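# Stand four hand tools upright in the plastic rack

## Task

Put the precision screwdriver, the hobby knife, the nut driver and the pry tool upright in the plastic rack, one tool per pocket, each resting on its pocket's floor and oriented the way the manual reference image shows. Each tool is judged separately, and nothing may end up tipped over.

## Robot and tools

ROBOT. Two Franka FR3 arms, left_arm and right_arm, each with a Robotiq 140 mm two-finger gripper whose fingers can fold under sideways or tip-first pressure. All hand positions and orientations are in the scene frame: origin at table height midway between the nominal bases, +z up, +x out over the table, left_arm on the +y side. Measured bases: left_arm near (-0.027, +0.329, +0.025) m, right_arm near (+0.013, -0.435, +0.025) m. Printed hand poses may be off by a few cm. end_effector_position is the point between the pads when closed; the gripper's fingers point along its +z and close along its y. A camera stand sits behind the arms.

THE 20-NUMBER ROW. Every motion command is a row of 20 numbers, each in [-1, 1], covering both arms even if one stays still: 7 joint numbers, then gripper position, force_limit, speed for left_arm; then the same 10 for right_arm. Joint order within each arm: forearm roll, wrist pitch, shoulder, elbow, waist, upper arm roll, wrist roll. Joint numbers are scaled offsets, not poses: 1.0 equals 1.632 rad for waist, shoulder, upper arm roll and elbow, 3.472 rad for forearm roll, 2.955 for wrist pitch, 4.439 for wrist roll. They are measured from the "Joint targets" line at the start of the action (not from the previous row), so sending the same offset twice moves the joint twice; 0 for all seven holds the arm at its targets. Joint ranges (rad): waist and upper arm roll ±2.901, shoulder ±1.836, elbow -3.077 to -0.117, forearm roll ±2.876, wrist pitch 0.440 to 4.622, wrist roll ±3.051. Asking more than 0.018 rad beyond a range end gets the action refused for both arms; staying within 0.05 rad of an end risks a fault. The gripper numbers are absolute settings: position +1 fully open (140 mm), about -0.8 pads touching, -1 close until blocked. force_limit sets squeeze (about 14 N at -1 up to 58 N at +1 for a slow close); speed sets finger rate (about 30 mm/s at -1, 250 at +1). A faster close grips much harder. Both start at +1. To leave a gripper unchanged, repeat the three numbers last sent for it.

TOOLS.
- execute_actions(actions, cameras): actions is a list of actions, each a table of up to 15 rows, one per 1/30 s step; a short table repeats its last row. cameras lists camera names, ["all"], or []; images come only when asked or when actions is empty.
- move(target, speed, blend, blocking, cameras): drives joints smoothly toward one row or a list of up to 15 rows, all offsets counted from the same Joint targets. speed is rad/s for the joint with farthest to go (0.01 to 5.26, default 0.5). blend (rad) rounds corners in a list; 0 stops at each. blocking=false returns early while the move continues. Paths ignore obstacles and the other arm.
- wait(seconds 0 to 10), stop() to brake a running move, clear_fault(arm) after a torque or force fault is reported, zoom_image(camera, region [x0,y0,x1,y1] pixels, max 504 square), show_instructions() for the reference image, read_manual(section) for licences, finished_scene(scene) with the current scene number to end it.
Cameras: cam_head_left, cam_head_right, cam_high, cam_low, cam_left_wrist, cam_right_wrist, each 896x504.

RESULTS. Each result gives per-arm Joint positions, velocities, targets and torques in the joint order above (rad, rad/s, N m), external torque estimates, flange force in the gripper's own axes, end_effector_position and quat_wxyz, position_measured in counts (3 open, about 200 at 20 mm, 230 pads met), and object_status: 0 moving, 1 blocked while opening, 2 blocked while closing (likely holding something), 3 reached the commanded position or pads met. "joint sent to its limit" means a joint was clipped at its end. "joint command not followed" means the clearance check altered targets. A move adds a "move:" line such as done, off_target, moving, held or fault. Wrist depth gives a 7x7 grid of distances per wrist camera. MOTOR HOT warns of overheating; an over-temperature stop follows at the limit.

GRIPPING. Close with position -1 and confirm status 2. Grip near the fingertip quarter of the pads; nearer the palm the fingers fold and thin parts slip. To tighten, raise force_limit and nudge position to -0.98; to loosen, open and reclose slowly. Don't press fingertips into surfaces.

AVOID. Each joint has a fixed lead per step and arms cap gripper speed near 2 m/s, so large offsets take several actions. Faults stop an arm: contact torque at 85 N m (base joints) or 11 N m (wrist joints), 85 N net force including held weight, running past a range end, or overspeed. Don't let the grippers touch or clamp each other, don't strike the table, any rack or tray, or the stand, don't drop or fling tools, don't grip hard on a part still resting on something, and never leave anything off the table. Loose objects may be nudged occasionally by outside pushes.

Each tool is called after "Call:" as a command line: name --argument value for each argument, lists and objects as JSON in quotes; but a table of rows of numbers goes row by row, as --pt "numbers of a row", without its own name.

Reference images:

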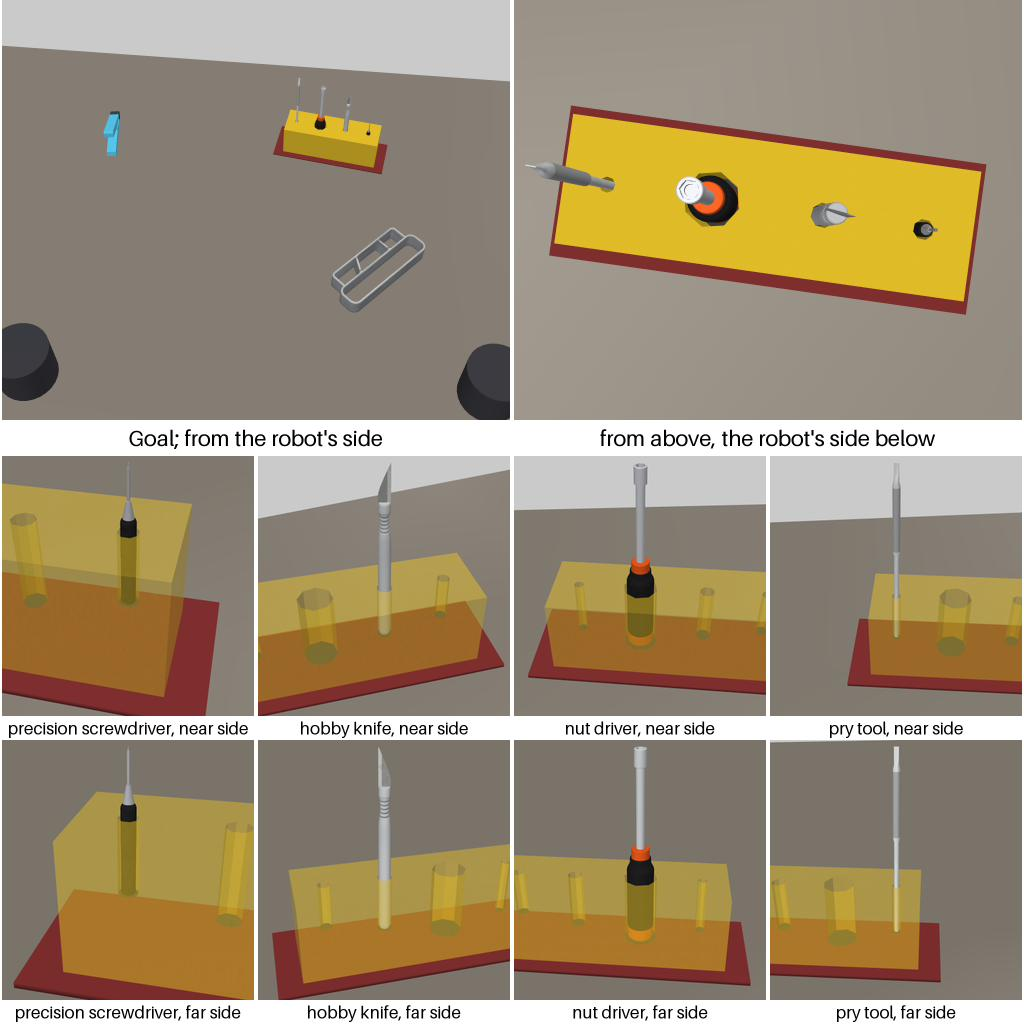

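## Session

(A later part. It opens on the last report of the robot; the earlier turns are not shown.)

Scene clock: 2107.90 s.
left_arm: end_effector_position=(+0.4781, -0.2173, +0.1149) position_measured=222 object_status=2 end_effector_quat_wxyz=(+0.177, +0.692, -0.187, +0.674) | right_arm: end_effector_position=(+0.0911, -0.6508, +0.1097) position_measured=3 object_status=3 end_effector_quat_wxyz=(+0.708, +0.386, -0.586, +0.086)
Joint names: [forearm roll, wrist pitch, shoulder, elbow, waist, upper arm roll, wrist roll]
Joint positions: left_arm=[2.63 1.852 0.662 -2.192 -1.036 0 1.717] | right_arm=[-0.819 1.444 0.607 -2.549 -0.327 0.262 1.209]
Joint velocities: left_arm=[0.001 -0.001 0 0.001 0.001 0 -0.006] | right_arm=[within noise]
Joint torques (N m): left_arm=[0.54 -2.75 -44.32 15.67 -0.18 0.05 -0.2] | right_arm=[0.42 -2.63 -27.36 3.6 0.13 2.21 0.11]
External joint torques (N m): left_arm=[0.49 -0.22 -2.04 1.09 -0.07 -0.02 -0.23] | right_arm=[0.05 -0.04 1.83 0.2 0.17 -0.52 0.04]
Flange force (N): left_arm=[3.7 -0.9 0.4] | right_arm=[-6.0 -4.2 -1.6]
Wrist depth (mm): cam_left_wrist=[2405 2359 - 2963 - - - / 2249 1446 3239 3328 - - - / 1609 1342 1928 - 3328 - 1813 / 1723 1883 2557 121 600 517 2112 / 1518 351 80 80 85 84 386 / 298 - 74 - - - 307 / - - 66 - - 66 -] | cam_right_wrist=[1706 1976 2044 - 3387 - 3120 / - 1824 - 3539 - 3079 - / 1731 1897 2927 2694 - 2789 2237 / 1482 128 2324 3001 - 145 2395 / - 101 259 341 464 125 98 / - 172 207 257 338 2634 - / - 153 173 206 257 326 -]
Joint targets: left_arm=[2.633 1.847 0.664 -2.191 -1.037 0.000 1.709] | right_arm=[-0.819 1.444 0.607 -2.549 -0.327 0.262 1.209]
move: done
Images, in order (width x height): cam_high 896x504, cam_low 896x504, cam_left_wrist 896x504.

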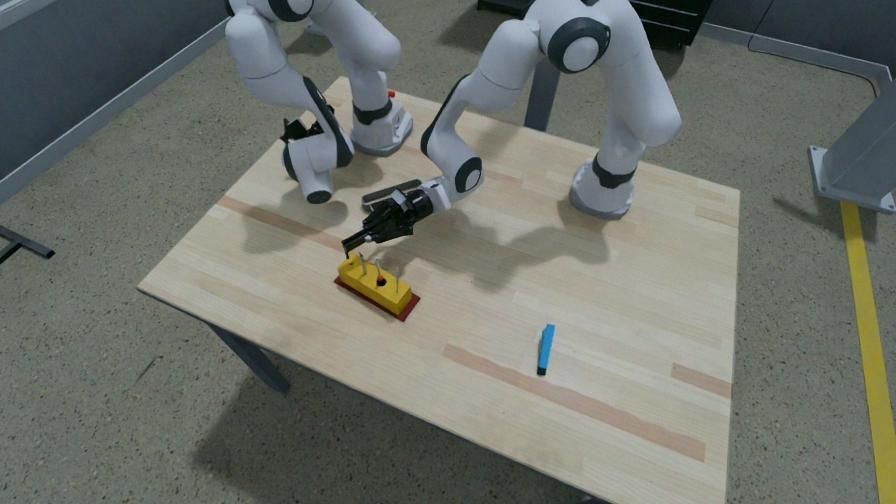

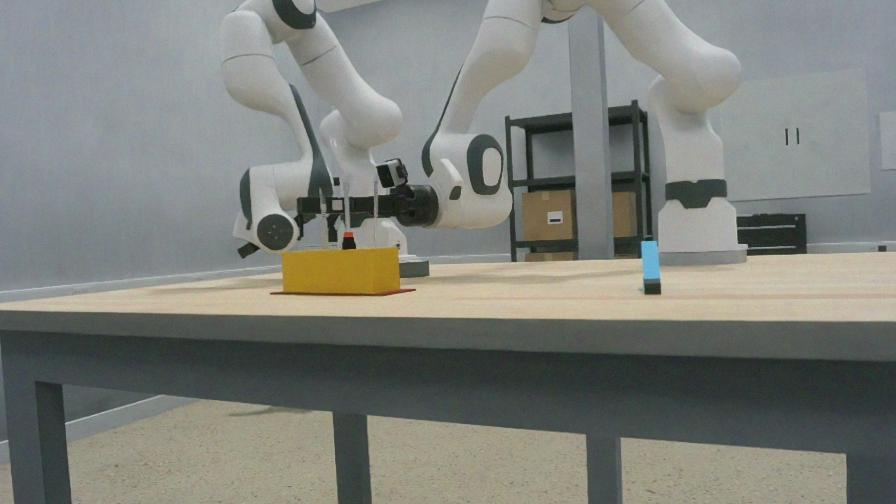

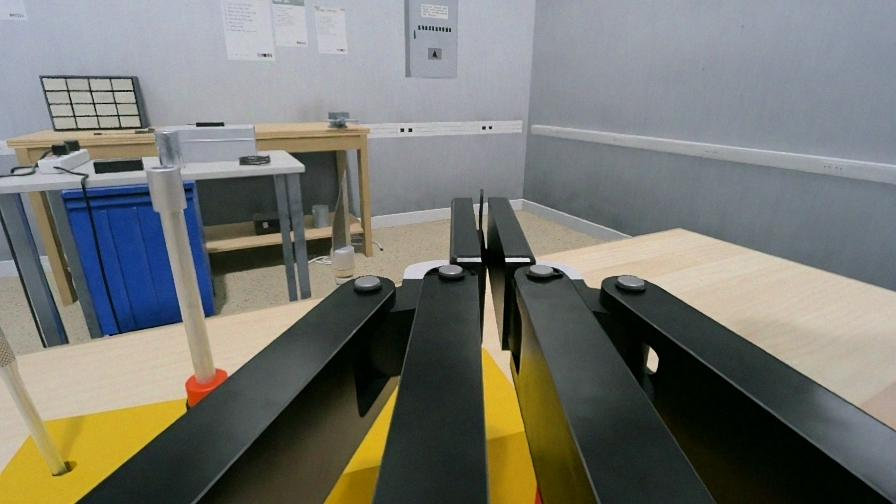

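Call:
move --target '[0.0030,-0.0084,0.0154,-0.0032,0.0037,0,-0.0038,-1,-0.1,-1,0,0,0,0,0,0,0,1,1,1]' --speed 0.05 --cameras '["cam_high","cam_low"]'

Call:
zoom_image --camera "cam_high" --region '[335, 245, 365, 275]'

Call:
zoom_image --camera "cam_low" --region '[270, 180, 350, 260]'

Scene clock: 2132.03 s.
left_arm: end_effector_position=(+0.4774, -0.2124, +0.1040) position_measured=222 object_status=2 end_effector_quat_wxyz=(+0.179, +0.692, -0.187, +0.674) | right_arm: end_effector_position=(+0.0911, -0.6508, +0.1097) position_measured=3 object_status=3 end_effector_quat_wxyz=(+0.708, +0.386, -0.586, +0.086)
Joint names: [forearm roll, wrist pitch, shoulder, elbow, waist, upper arm roll, wrist roll]
Joint positions: left_arm=[2.641 1.827 0.686 -2.195 -1.032 0 1.7] | right_arm=[-0.819 1.444 0.607 -2.549 -0.327 0.262 1.209]
Joint velocities: left_arm=[0 -0.002 0.001 0 0.001 0 -0.005] | right_arm=[within noise]
Joint torques (N m): left_arm=[0.56 -2.78 -43.96 14.43 1.05 0.06 -0.35] | right_arm=[0.43 -2.63 -27.34 3.58 0.12 2.23 0.07]
External joint torques (N m): left_arm=[0.5 -0.25 -1.58 0.39 1.18 0.01 -0.38] | right_arm=[0.06 -0.04 1.79 0.19 0.14 -0.52 -0.01]
Flange force (N): left_arm=[3.3 -2.8 -0.3] | right_arm=[-5.8 -4.1 -1.5]
Wrist depth (mm): cam_left_wrist=[- 2169 2699 2927 - - - / 2270 2150 2858 3374 3283 - - / 1446 1306 1687 3422 2927 - 1991 / 1773 1883 2557 121 519 486 469 / 1233 351 80 80 85 84 362 / 281 - 74 - - - 290 / - - 65 - - 66 -] | cam_right_wrist=[- 1783 - 2927 3339 - - / - - 2891 2789 4311 - - / 1783 2044 - 2605 - 2634 2117 / 1491 128 2302 2371 - 145 2098 / - 101 259 339 494 125 98 / - 172 208 257 339 2549 - / - 153 174 207 255 324 -]
Joint targets: left_arm=[2.643 1.823 0.689 -2.196 -1.031 0.000 1.692] | right_arm=[-0.819 1.444 0.607 -2.549 -0.327 0.262 1.209]
move: done
Images, in order (width x height): cam_high 896x504, cam_low 896x504.

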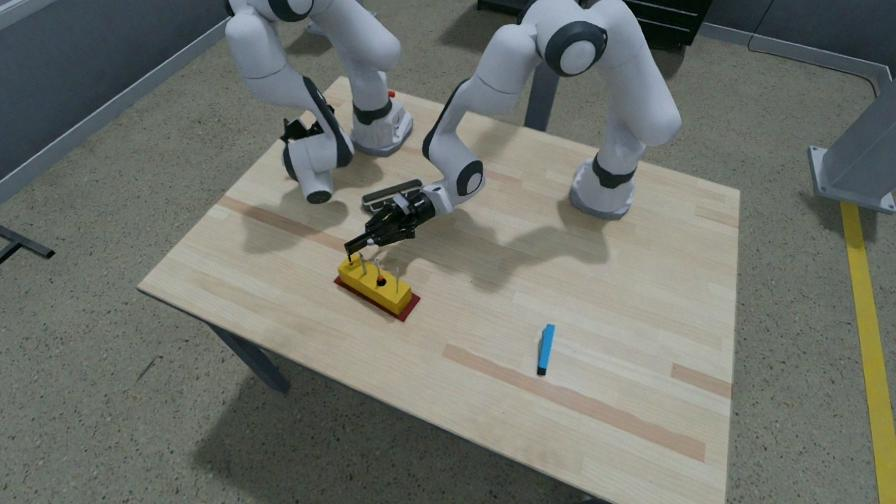

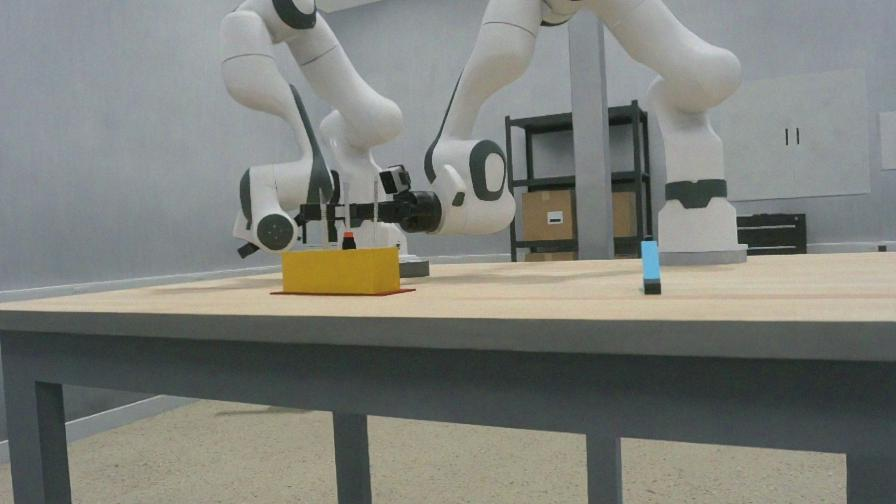

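Scaled by 16.800.

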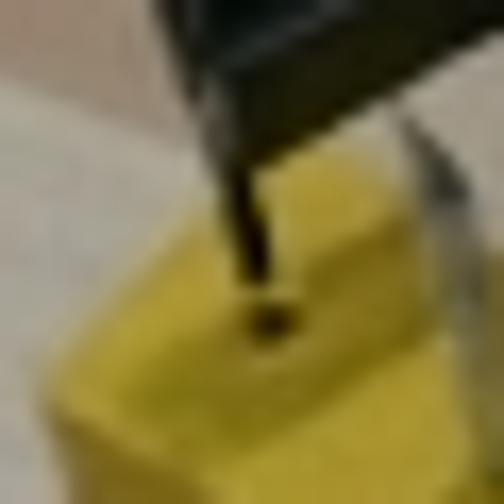

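Scaled by 6.300.

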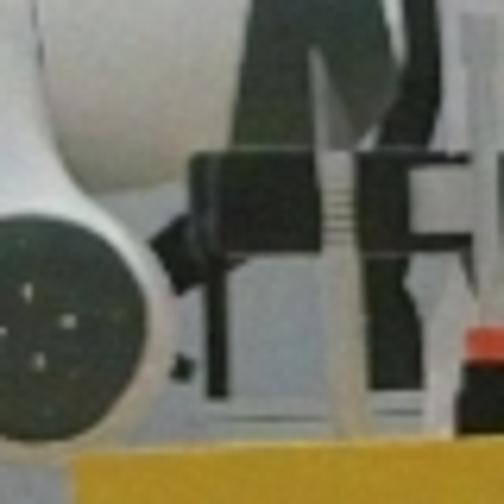

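Call:
move --target '[-0.0007,-0.0049,0.0137,0.0042,-0.0028,0,-0.0014,-1,-0.1,-1,0,0,0,0,0,0,0,1,1,1]' --speed 0.04 --cameras '["cam_high","cam_low"]'

Call:
zoom_image --camera "cam_high" --region '[335, 245, 365, 275]'

Call:
zoom_image --camera "cam_low" --region '[290, 220, 340, 260]'

Scene clock: 2156.73 s.
left_arm: end_effector_position=(+0.4756, -0.2103, +0.0942) position_measured=222 object_status=2 end_effector_quat_wxyz=(+0.178, +0.692, -0.188, +0.674) | right_arm: end_effector_position=(+0.0911, -0.6508, +0.1097) position_measured=3 object_status=3 end_effector_quat_wxyz=(+0.708, +0.386, -0.586, +0.086)
Joint names: [forearm roll, wrist pitch, shoulder, elbow, waist, upper arm roll, wrist roll]
Joint positions: left_arm=[2.641 1.813 0.709 -2.191 -1.034 0 1.693] | right_arm=[-0.819 1.444 0.607 -2.549 -0.327 0.262 1.209]
Joint velocities: left_arm=[-0.002 -0.004 0 0.002 -0.001 -0.001 -0.005] | right_arm=[within noise]
Joint torques (N m): left_arm=[0.07 -2.77 -43.93 14.73 -0.16 0.1 -0.2] | right_arm=[0.43 -2.62 -27.34 3.62 0.08 2.22 0.05]
External joint torques (N m): left_arm=[0.02 -0.27 -1.63 1.18 -0.02 0.02 -0.23] | right_arm=[0.05 -0.02 1.9 0.28 0.11 -0.52 -0.02]
Flange force (N): left_arm=[2.5 0.3 1.0] | right_arm=[-6.1 -4.6 -1.7]
Wrist depth (mm): cam_left_wrist=[2405 - 2858 - 4262 - 2008 / 2150 2270 3239 3470 2359 2094 1913 / 1711 1239 1840 6393 - - 1991 / 1735 1928 2557 121 495 492 451 / 330 314 80 80 85 84 341 / 154 - 74 - - - 272 / - - 65 - - 66 -] | cam_right_wrist=[- 1613 2522 - - - 2419 / 1706 - - - - 2891 - / 1796 2216 2605 2549 4940 2634 2098 / 1491 128 2302 2577 - 145 2371 / - 101 259 339 465 125 98 / - 172 207 257 336 2522 - / - 154 174 207 255 325 -]
Joint targets: left_arm=[2.641 1.808 0.711 -2.189 -1.036 0.000 1.686] | right_arm=[-0.819 1.444 0.607 -2.549 -0.327 0.262 1.209]
move: done
Images, in order (width x height): cam_high 896x504, cam_low 896x504.

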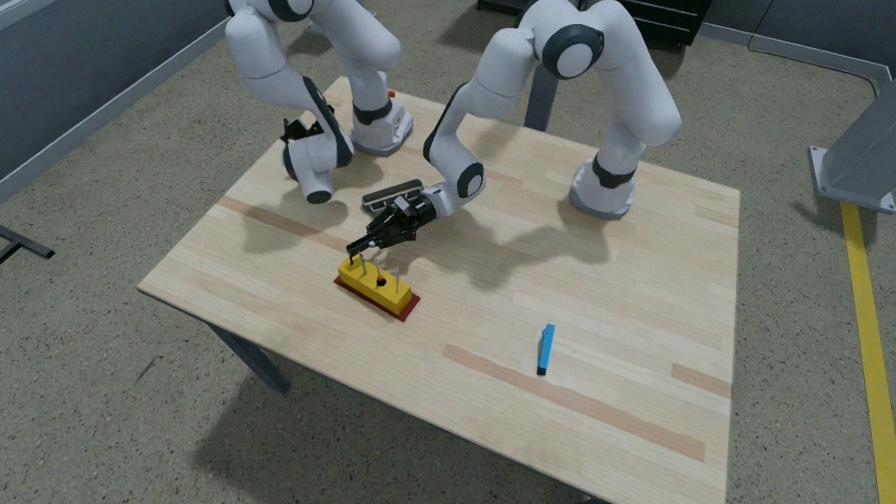

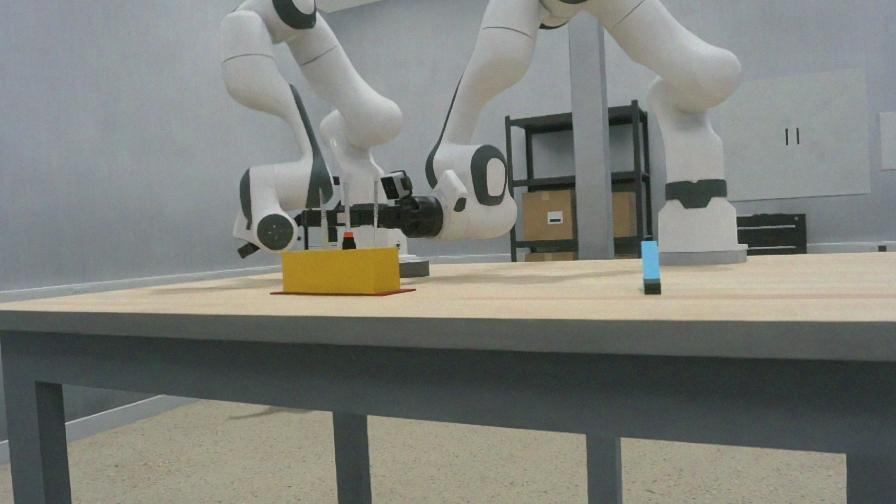

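Scaled by 16.800.

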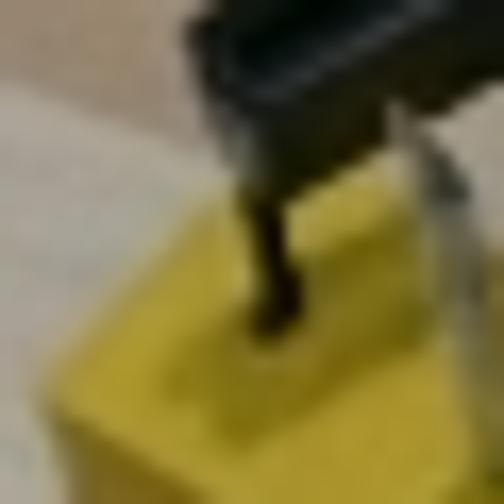

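Scaled by 10.080.

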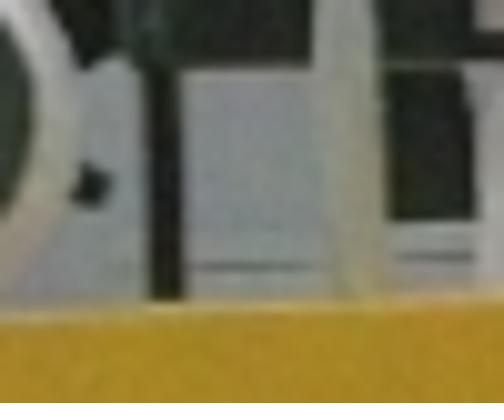

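Call:
move --target '[0.0003,0.0021,0.0004,0.0040,0.0018,0,0.0005,-1,-0.1,-1,0,0,0,0,0,0,0,1,1,1]' --speed 0.03 --cameras '["cam_high","cam_low","cam_head_right","cam_head_left"]'

Call:
zoom_image --camera "cam_high" --region '[335, 245, 365, 275]'

Call:
zoom_image --camera "cam_low" --region '[290, 220, 340, 260]'

Call:
zoom_image --camera "cam_head_right" --region '[460, 290, 500, 330]'

Call:
zoom_image --camera "cam_head_left" --region '[450, 290, 490, 330]'

Scene clock: 2180.20 s.
left_arm: end_effector_position=(+0.4773, -0.2125, +0.0971) position_measured=222 object_status=2 end_effector_quat_wxyz=(+0.180, +0.691, -0.186, +0.675) | right_arm: end_effector_position=(+0.0911, -0.6508, +0.1097) position_measured=3 object_status=3 end_effector_quat_wxyz=(+0.708, +0.386, -0.586, +0.086)
Joint names: [forearm roll, wrist pitch, shoulder, elbow, waist, upper arm roll, wrist roll]
Joint positions: left_arm=[2.641 1.812 0.709 -2.184 -1.034 0 1.692] | right_arm=[-0.819 1.444 0.607 -2.549 -0.327 0.262 1.209]
Joint torques (N m): left_arm=[0.22 -2.51 -44.16 14.75 1.04 0.09 -0.11] | right_arm=[0.42 -2.63 -27.34 3.59 0.08 2.24 0.07]
External joint torques (N m): left_arm=[0.17 0.02 -1.69 1.03 1.13 -0.04 -0.14] | right_arm=[0.05 -0.04 1.82 0.19 0.09 -0.53 0]
Flange force (N): left_arm=[3.3 -0.8 1.9] | right_arm=[-5.8 -4.2 -1.5]
Wrist depth (mm): cam_left_wrist=[2699 - 2858 3521 2699 - 1883 / 2169 2405 2825 2892 3114 3470 1813 / 1421 1481 1723 3239 - - 2359 / 1735 1854 2557 120 508 508 524 / 1174 318 80 80 85 84 353 / 165 - 74 - - - 281 / - - 66 - - 66 -] | cam_right_wrist=[- 1912 2009 - 3887 - - / - 2009 2371 - - - - / 1718 2237 2664 2062 3120 2857 2444 / 1491 128 2348 3248 - 145 2470 / - 101 259 342 491 125 98 / - 172 207 256 338 2280 - / - 153 173 206 255 324 -]
Joint targets: left_arm=[2.642 1.814 0.712 -2.183 -1.033 0.000 1.688] | right_arm=[-0.819 1.444 0.607 -2.549 -0.327 0.262 1.209]
move: done
Images, in order (width x height): cam_head_left 896x504, cam_head_right 896x504, cam_high 896x504, cam_low 896x504.

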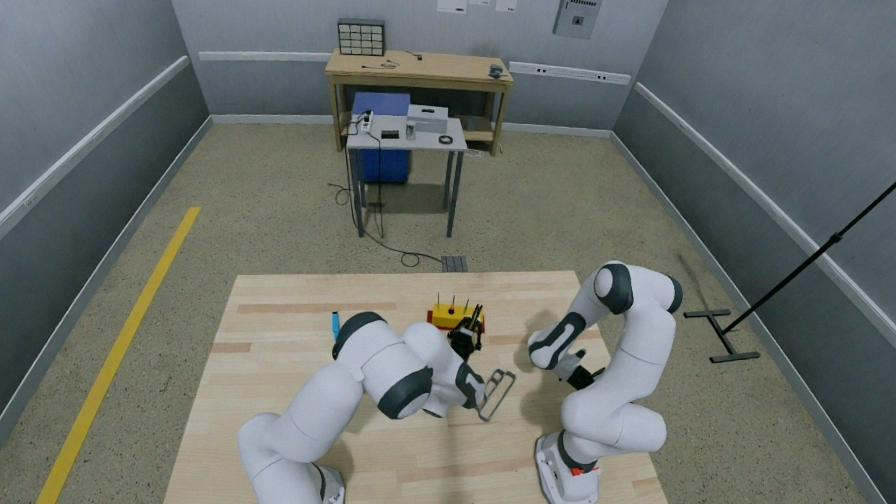

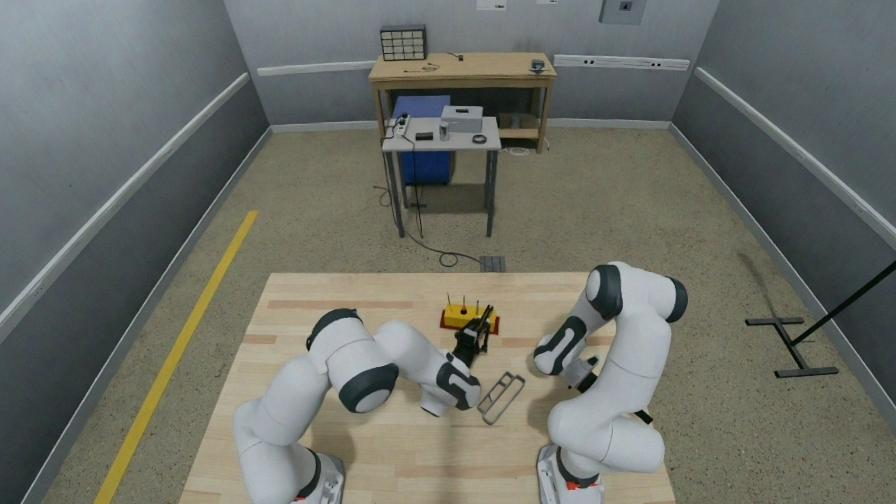

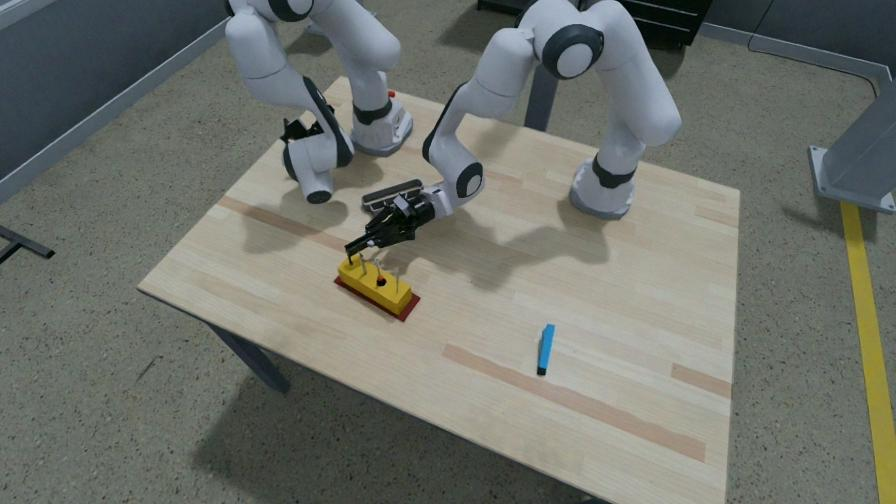

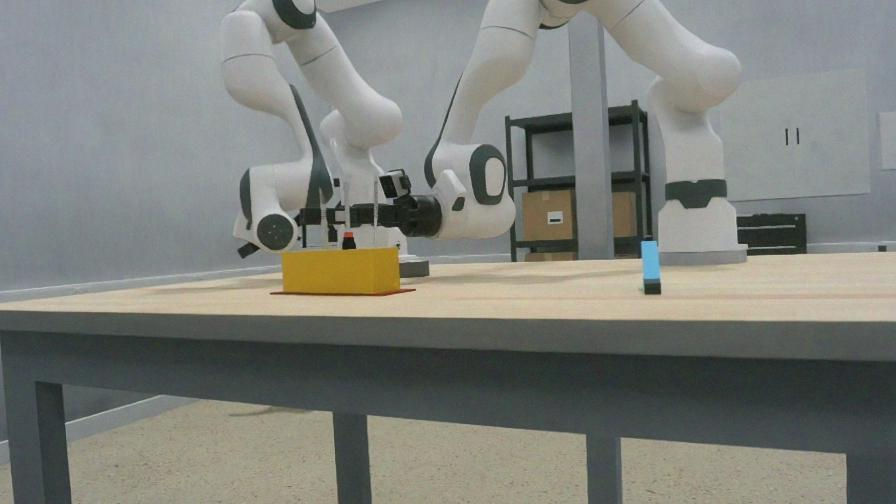

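Scaled by 16.800.

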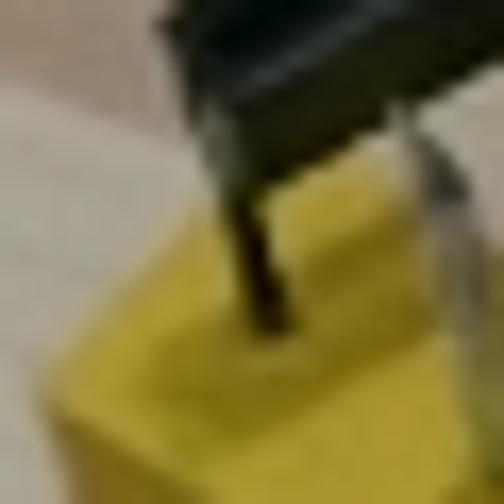

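Scaled by 10.080.

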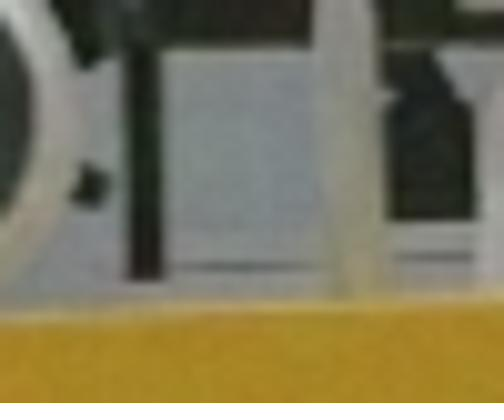

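Scaled by 12.600.

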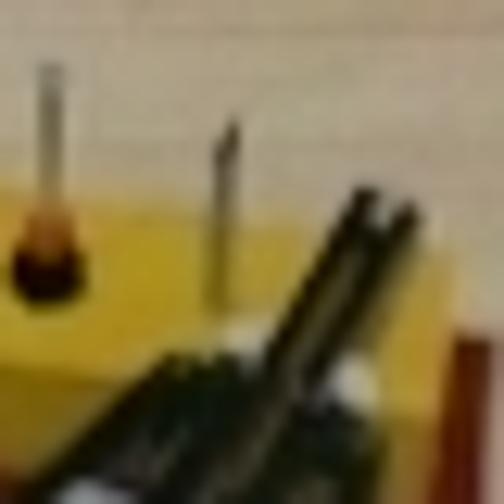

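Scaled by 12.600.

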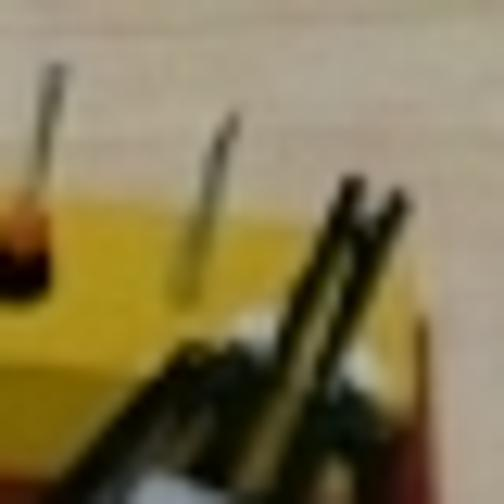

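Call:
move --target '[0.0001,-0.00088,0.00337,0.0016,0,0,-0.00032,-1,-0.1,-1,0,0,0,0,0,0,0,1,1,1]' --speed 0.05 --cameras '["cam_high","cam_low"]'

Call:
zoom_image --camera "cam_high" --region '[335, 245, 365, 275]'

Call:
zoom_image --camera "cam_low" --region '[290, 220, 340, 260]'

Scene clock: 2231.10 s.
left_arm: end_effector_position=(+0.4772, -0.2122, +0.0942) position_measured=222 object_status=2 end_effector_quat_wxyz=(+0.179, +0.691, -0.187, +0.675) | right_arm: end_effector_position=(+0.0911, -0.6508, +0.1097) position_measured=3 object_status=3 end_effector_quat_wxyz=(+0.708, +0.386, -0.586, +0.086)
Joint names: [forearm roll, wrist pitch, shoulder, elbow, waist, upper arm roll, wrist roll]
Joint positions: left_arm=[2.641 1.812 0.715 -2.182 -1.034 0 1.692] | right_arm=[-0.819 1.444 0.607 -2.549 -0.327 0.262 1.209]
Joint torques (N m): left_arm=[0.3 -2.53 -44.11 14.64 1.08 0.09 -0.21] | right_arm=[0.42 -2.63 -27.32 3.59 0.08 2.16 0.08]
External joint torques (N m): left_arm=[0.24 -0.01 -1.57 0.96 1.27 0.06 -0.24] | right_arm=[0.05 -0.05 1.82 0.18 0.08 -0.61 0.01]
Flange force (N): left_arm=[3.0 -1.3 1.9] | right_arm=[-5.9 -4.3 -1.4]
Wrist depth (mm): cam_left_wrist=[- 2382 3982 3626 - - - / 2249 1472 - 3328 - - - / 1372 1259 1711 3681 - 2454 2008 / 1687 1840 2761 121 499 500 455 / 332 333 80 80 85 84 344 / 154 - 74 - - - 274 / - - 66 - - 66 -] | cam_right_wrist=[- - - - 3387 2964 - / - - 2725 3339 3648 2891 2577 / 1718 2280 2857 2348 - 2789 2444 / 1510 128 2348 2522 - 145 2302 / - 101 259 339 460 125 98 / - 172 208 259 337 2664 - / - 153 173 207 255 326 -]
Joint targets: left_arm=[2.642 1.812 0.717 -2.180 -1.033 0.000 1.686] | right_arm=[-0.819 1.444 0.607 -2.549 -0.327 0.262 1.209]
move: done
Images, in order (width x height): cam_high 896x504, cam_low 896x504.

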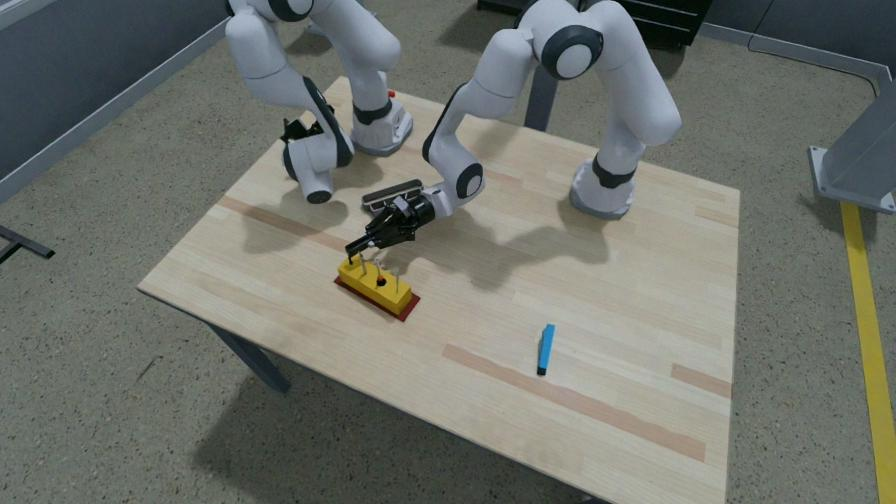

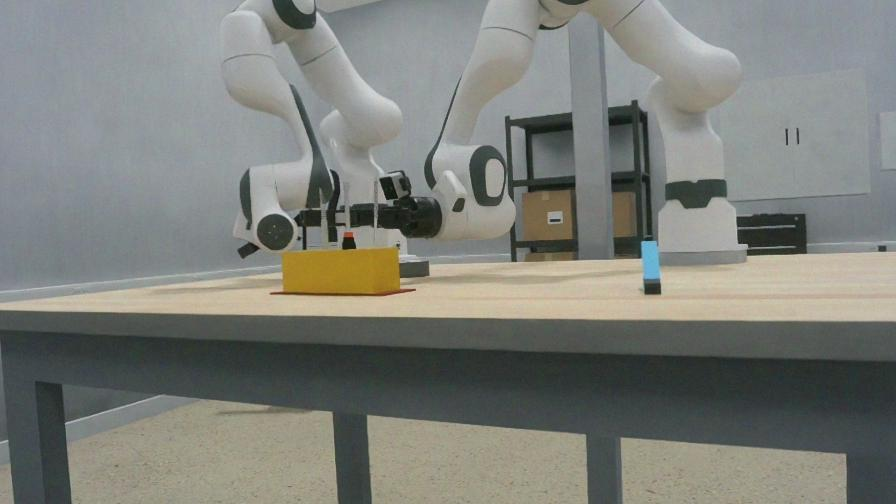

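Scaled by 16.800.

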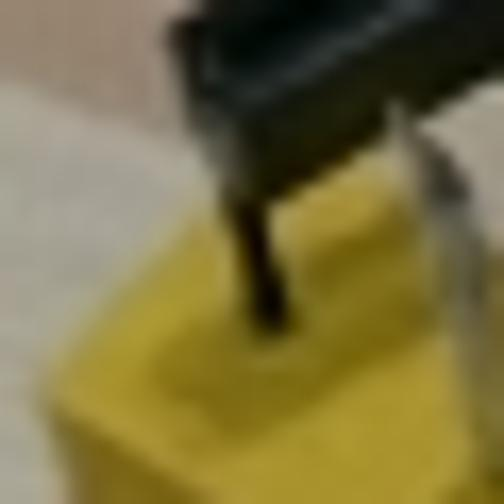

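Scaled by 10.080.

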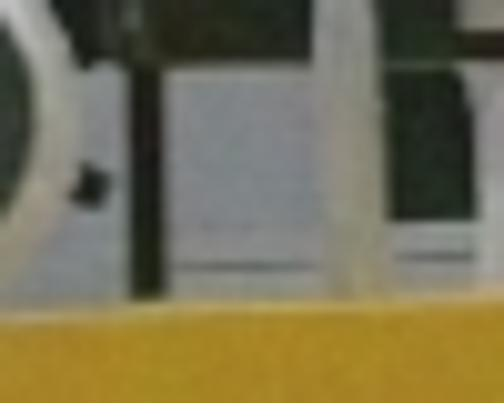

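Call:
move --target '[0.0001,-0.00088,0.00337,0.0016,0,0,-0.00032,-1,-0.1,-1,0,0,0,0,0,0,0,1,1,1]' --speed 0.05

Call:
move --target '[0.0001,-0.00088,0.00337,0.0016,0,0,-0.00032,-1,-0.1,-1,0,0,0,0,0,0,0,1,1,1]' --speed 0.05 --cameras '["cam_high","cam_low"]'

Call:
zoom_image --camera "cam_high" --region '[335, 245, 365, 275]'

Call:
zoom_image --camera "cam_low" --region '[290, 220, 340, 260]'

Scene clock: 2240.67 s.
left_arm: end_effector_position=(+0.4773, -0.2123, +0.0922) position_measured=222 object_status=2 end_effector_quat_wxyz=(+0.179, +0.692, -0.187, +0.674) | right_arm: end_effector_position=(+0.0911, -0.6508, +0.1097) position_measured=3 object_status=3 end_effector_quat_wxyz=(+0.708, +0.386, -0.586, +0.086)
Joint names: [forearm roll, wrist pitch, shoulder, elbow, waist, upper arm roll, wrist roll]
Joint positions: left_arm=[2.641 1.812 0.719 -2.179 -1.034 0 1.691] | right_arm=[-0.819 1.444 0.607 -2.549 -0.327 0.262 1.209]
Joint torques (N m): left_arm=[0.39 -2.57 -43.65 14.56 0.96 0.12 -0.34] | right_arm=[0.42 -2.61 -27.37 3.63 0.07 2.19 0.1]
External joint torques (N m): left_arm=[0.32 -0.03 -0.74 0.72 1.21 0.14 -0.37] | right_arm=[0.05 -0.03 1.75 0.23 0.11 -0.55 0.03]
Flange force (N): left_arm=[0.9 -1.5 2.2] | right_arm=[-5.8 -4.2 -1.5]
Wrist depth (mm): cam_left_wrist=[2270 2792 2761 3196 - 2761 1735 / 2336 1306 3075 2792 2557 - - / 1463 1252 1735 3470 - - 2024 / 1773 1959 2699 121 494 492 495 / 327 311 80 80 85 84 339 / 151 - 74 - - - 271 / - - 66 - - 66 -] | cam_right_wrist=[- 1976 2258 2694 3387 3001 2927 / - - 2348 3436 4649 2891 - / 1591 2195 2605 2419 3040 2725 2857 / 1437 117 2258 2496 - 144 2280 / - 101 259 333 455 125 98 / - 172 208 257 338 2694 - / - 153 174 207 255 325 -]
Joint targets: left_arm=[2.643 1.809 0.723 -2.177 -1.033 0.000 1.685] | right_arm=[-0.819 1.444 0.607 -2.549 -0.327 0.262 1.209]
move: done

Scene clock: 2241.47 s.
left_arm: end_effector_position=(+0.4776, -0.2120, +0.0902) position_measured=222 object_status=2 end_effector_quat_wxyz=(+0.179, +0.691, -0.187, +0.675) | right_arm: end_effector_position=(+0.0911, -0.6508, +0.1097) position_measured=3 object_status=3 end_effector_quat_wxyz=(+0.708, +0.386, -0.586, +0.086)
Joint names: [forearm roll, wrist pitch, shoulder, elbow, waist, upper arm roll, wrist roll]
Joint positions: left_arm=[2.641 1.808 0.726 -2.176 -1.034 0 1.69] | right_arm=[-0.819 1.444 0.607 -2.549 -0.327 0.262 1.209]
Joint torques (N m): left_arm=[0.47 -2.52 -44.28 14.31 0.99 0.15 -0.28] | right_arm=[0.44 -2.62 -27.36 3.62 0.07 2.2 0.07]
External joint torques (N m): left_arm=[0.42 0 -1.58 0.72 1.07 0.01 -0.31] | right_arm=[0.08 -0.03 1.84 0.18 0.08 -0.55 0]
Flange force (N): left_arm=[3.3 -1.8 1.2] | right_arm=[-5.9 -4.2 -1.5]
Wrist depth (mm): cam_left_wrist=[- 2314 2670 3155 - - - / 2169 1396 - 2336 - - 1975 / 1380 1313 1528 3328 - - 1913 / 1723 1786 2557 121 492 488 447 / 322 173 80 80 85 84 339 / 148 - 74 - - - 268 / - - 65 - - 66 -] | cam_right_wrist=[- 1783 2155 3293 4311 3001 - / - - 1959 3120 - 3001 2444 / 1718 1743 2496 2549 2964 3079 2419 / 1756 128 2371 3248 3387 145 2470 / - 101 258 334 468 125 98 / - 172 208 257 339 412 - / - 153 174 207 255 326 -]
Joint targets: left_arm=[2.643 1.807 0.728 -2.175 -1.033 0.000 1.684] | right_arm=[-0.819 1.444 0.607 -2.549 -0.327 0.262 1.209]
move: done
Images, in order (width x height): cam_high 896x504, cam_low 896x504.

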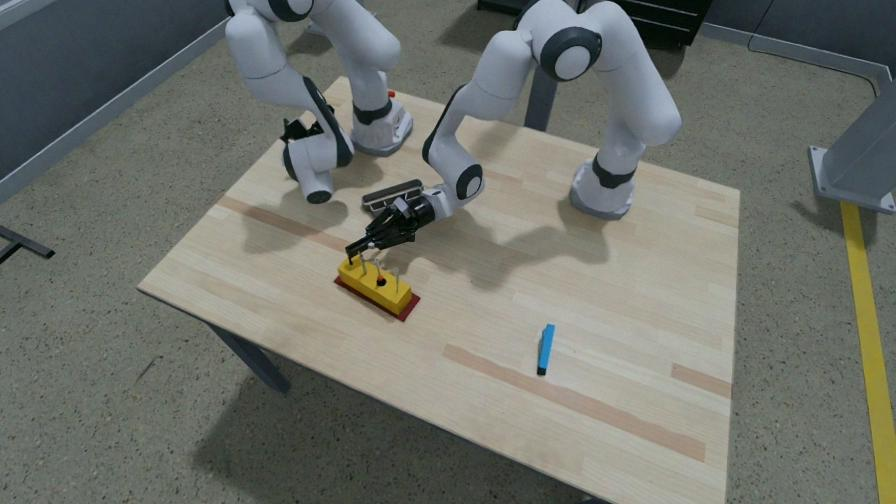

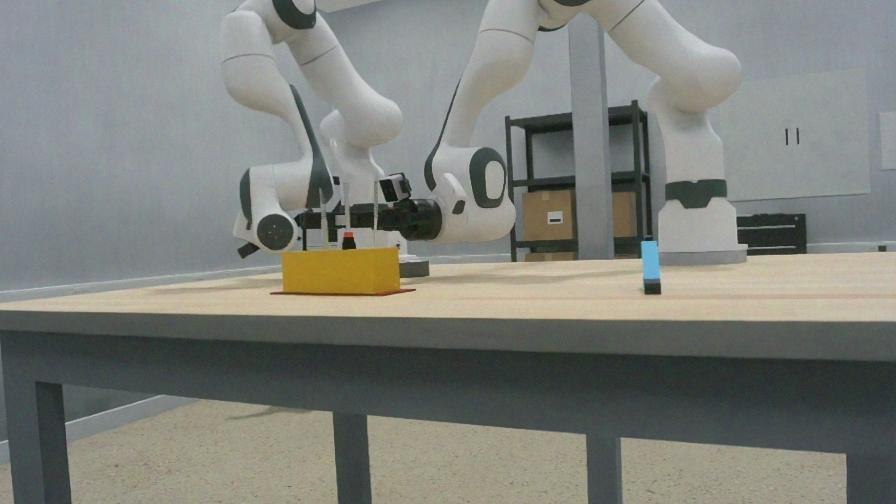

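Scaled by 16.800.

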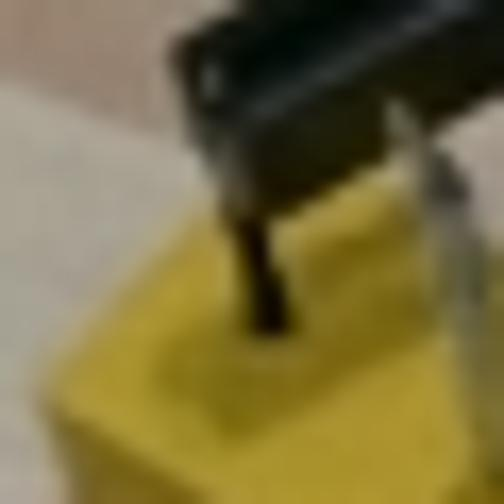

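Scaled by 10.080.

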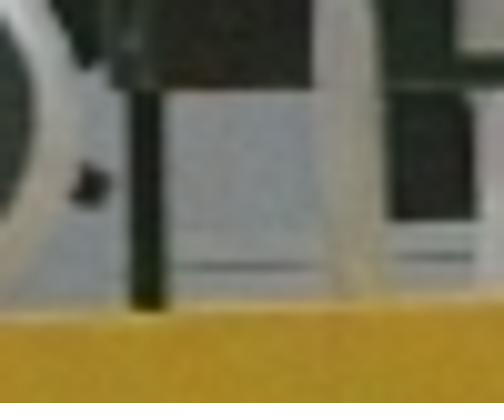

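Call:
move --target '[0.0001,-0.0013,0.0051,0.0024,0,0,-0.0005,-1,-0.1,-1,0,0,0,0,0,0,0,1,1,1]' --speed 0.05 --cameras '["cam_high","cam_low"]'

Call:
zoom_image --camera "cam_high" --region '[335, 245, 365, 275]'

Call:
zoom_image --camera "cam_low" --region '[290, 220, 340, 260]'

Scene clock: 2249.50 s.
left_arm: end_effector_position=(+0.4772, -0.2113, +0.0859) position_measured=222 object_status=2 end_effector_quat_wxyz=(+0.178, +0.693, -0.187, +0.673) | right_arm: end_effector_position=(+0.0911, -0.6508, +0.1097) position_measured=3 object_status=3 end_effector_quat_wxyz=(+0.708, +0.386, -0.586, +0.086)
Joint names: [forearm roll, wrist pitch, shoulder, elbow, waist, upper arm roll, wrist roll]
Joint positions: left_arm=[2.641 1.807 0.734 -2.173 -1.034 0 1.688] | right_arm=[-0.819 1.444 0.607 -2.549 -0.327 0.262 1.209]
Joint torques (N m): left_arm=[0.54 -2.91 -44.2 15.22 0.93 0.1 -0.28] | right_arm=[0.41 -2.62 -27.36 3.6 0.08 2.23 0.1]
External joint torques (N m): left_arm=[0.48 -0.36 -1.2 1.58 0.95 -0.09 -0.31] | right_arm=[0.04 -0.03 1.86 0.15 0.12 -0.5 0.03]
Flange force (N): left_arm=[0.5 -0.3 3.5] | right_arm=[-6.0 -4.2 -1.5]
Wrist depth (mm): cam_left_wrist=[- 2504 2336 3037 2792 - - / 2169 1455 2531 3470 - - - / 1723 1388 1773 - - 2270 2249 / 1472 2429 2584 121 467 472 435 / 333 165 80 80 85 84 329 / 147 68 74 - - - 259 / - - 66 - - 66 -] | cam_right_wrist=[1540 1824 - - 4088 - 2964 / 1464 1976 2258 3040 3339 3040 2694 / 1769 2549 2395 2496 3001 2927 2444 / 1501 128 2324 2694 2927 145 2470 / - 101 259 340 456 125 98 / - 172 209 257 337 2371 - / - 154 174 207 255 326 -]
Joint targets: left_arm=[2.643 1.803 0.737 -2.171 -1.033 0.000 1.681] | right_arm=[-0.819 1.444 0.607 -2.549 -0.327 0.262 1.209]
move: done
Images, in order (width x height): cam_high 896x504, cam_low 896x504.

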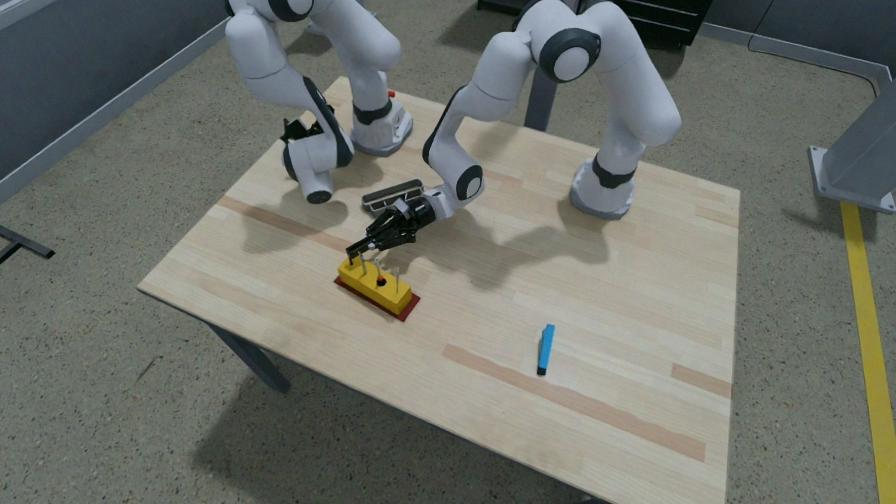

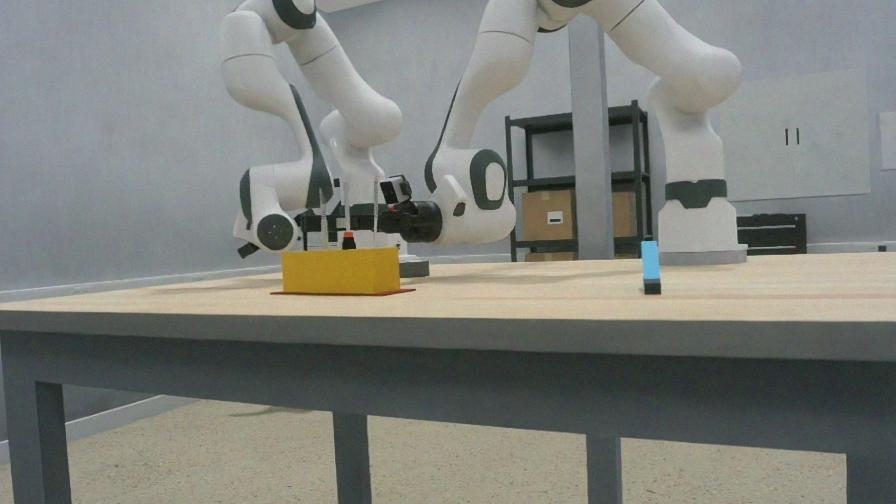

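Scaled by 16.800.

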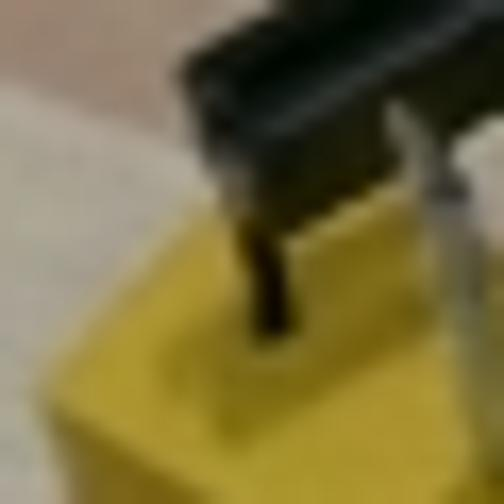

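Scaled by 10.080.

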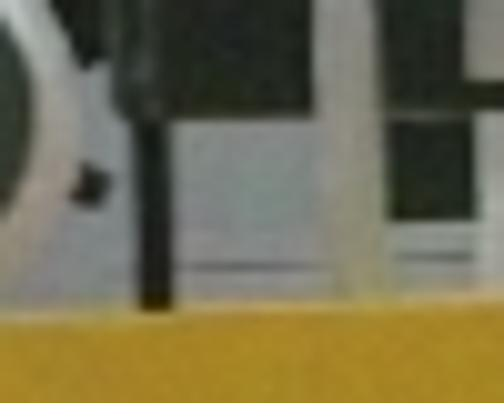

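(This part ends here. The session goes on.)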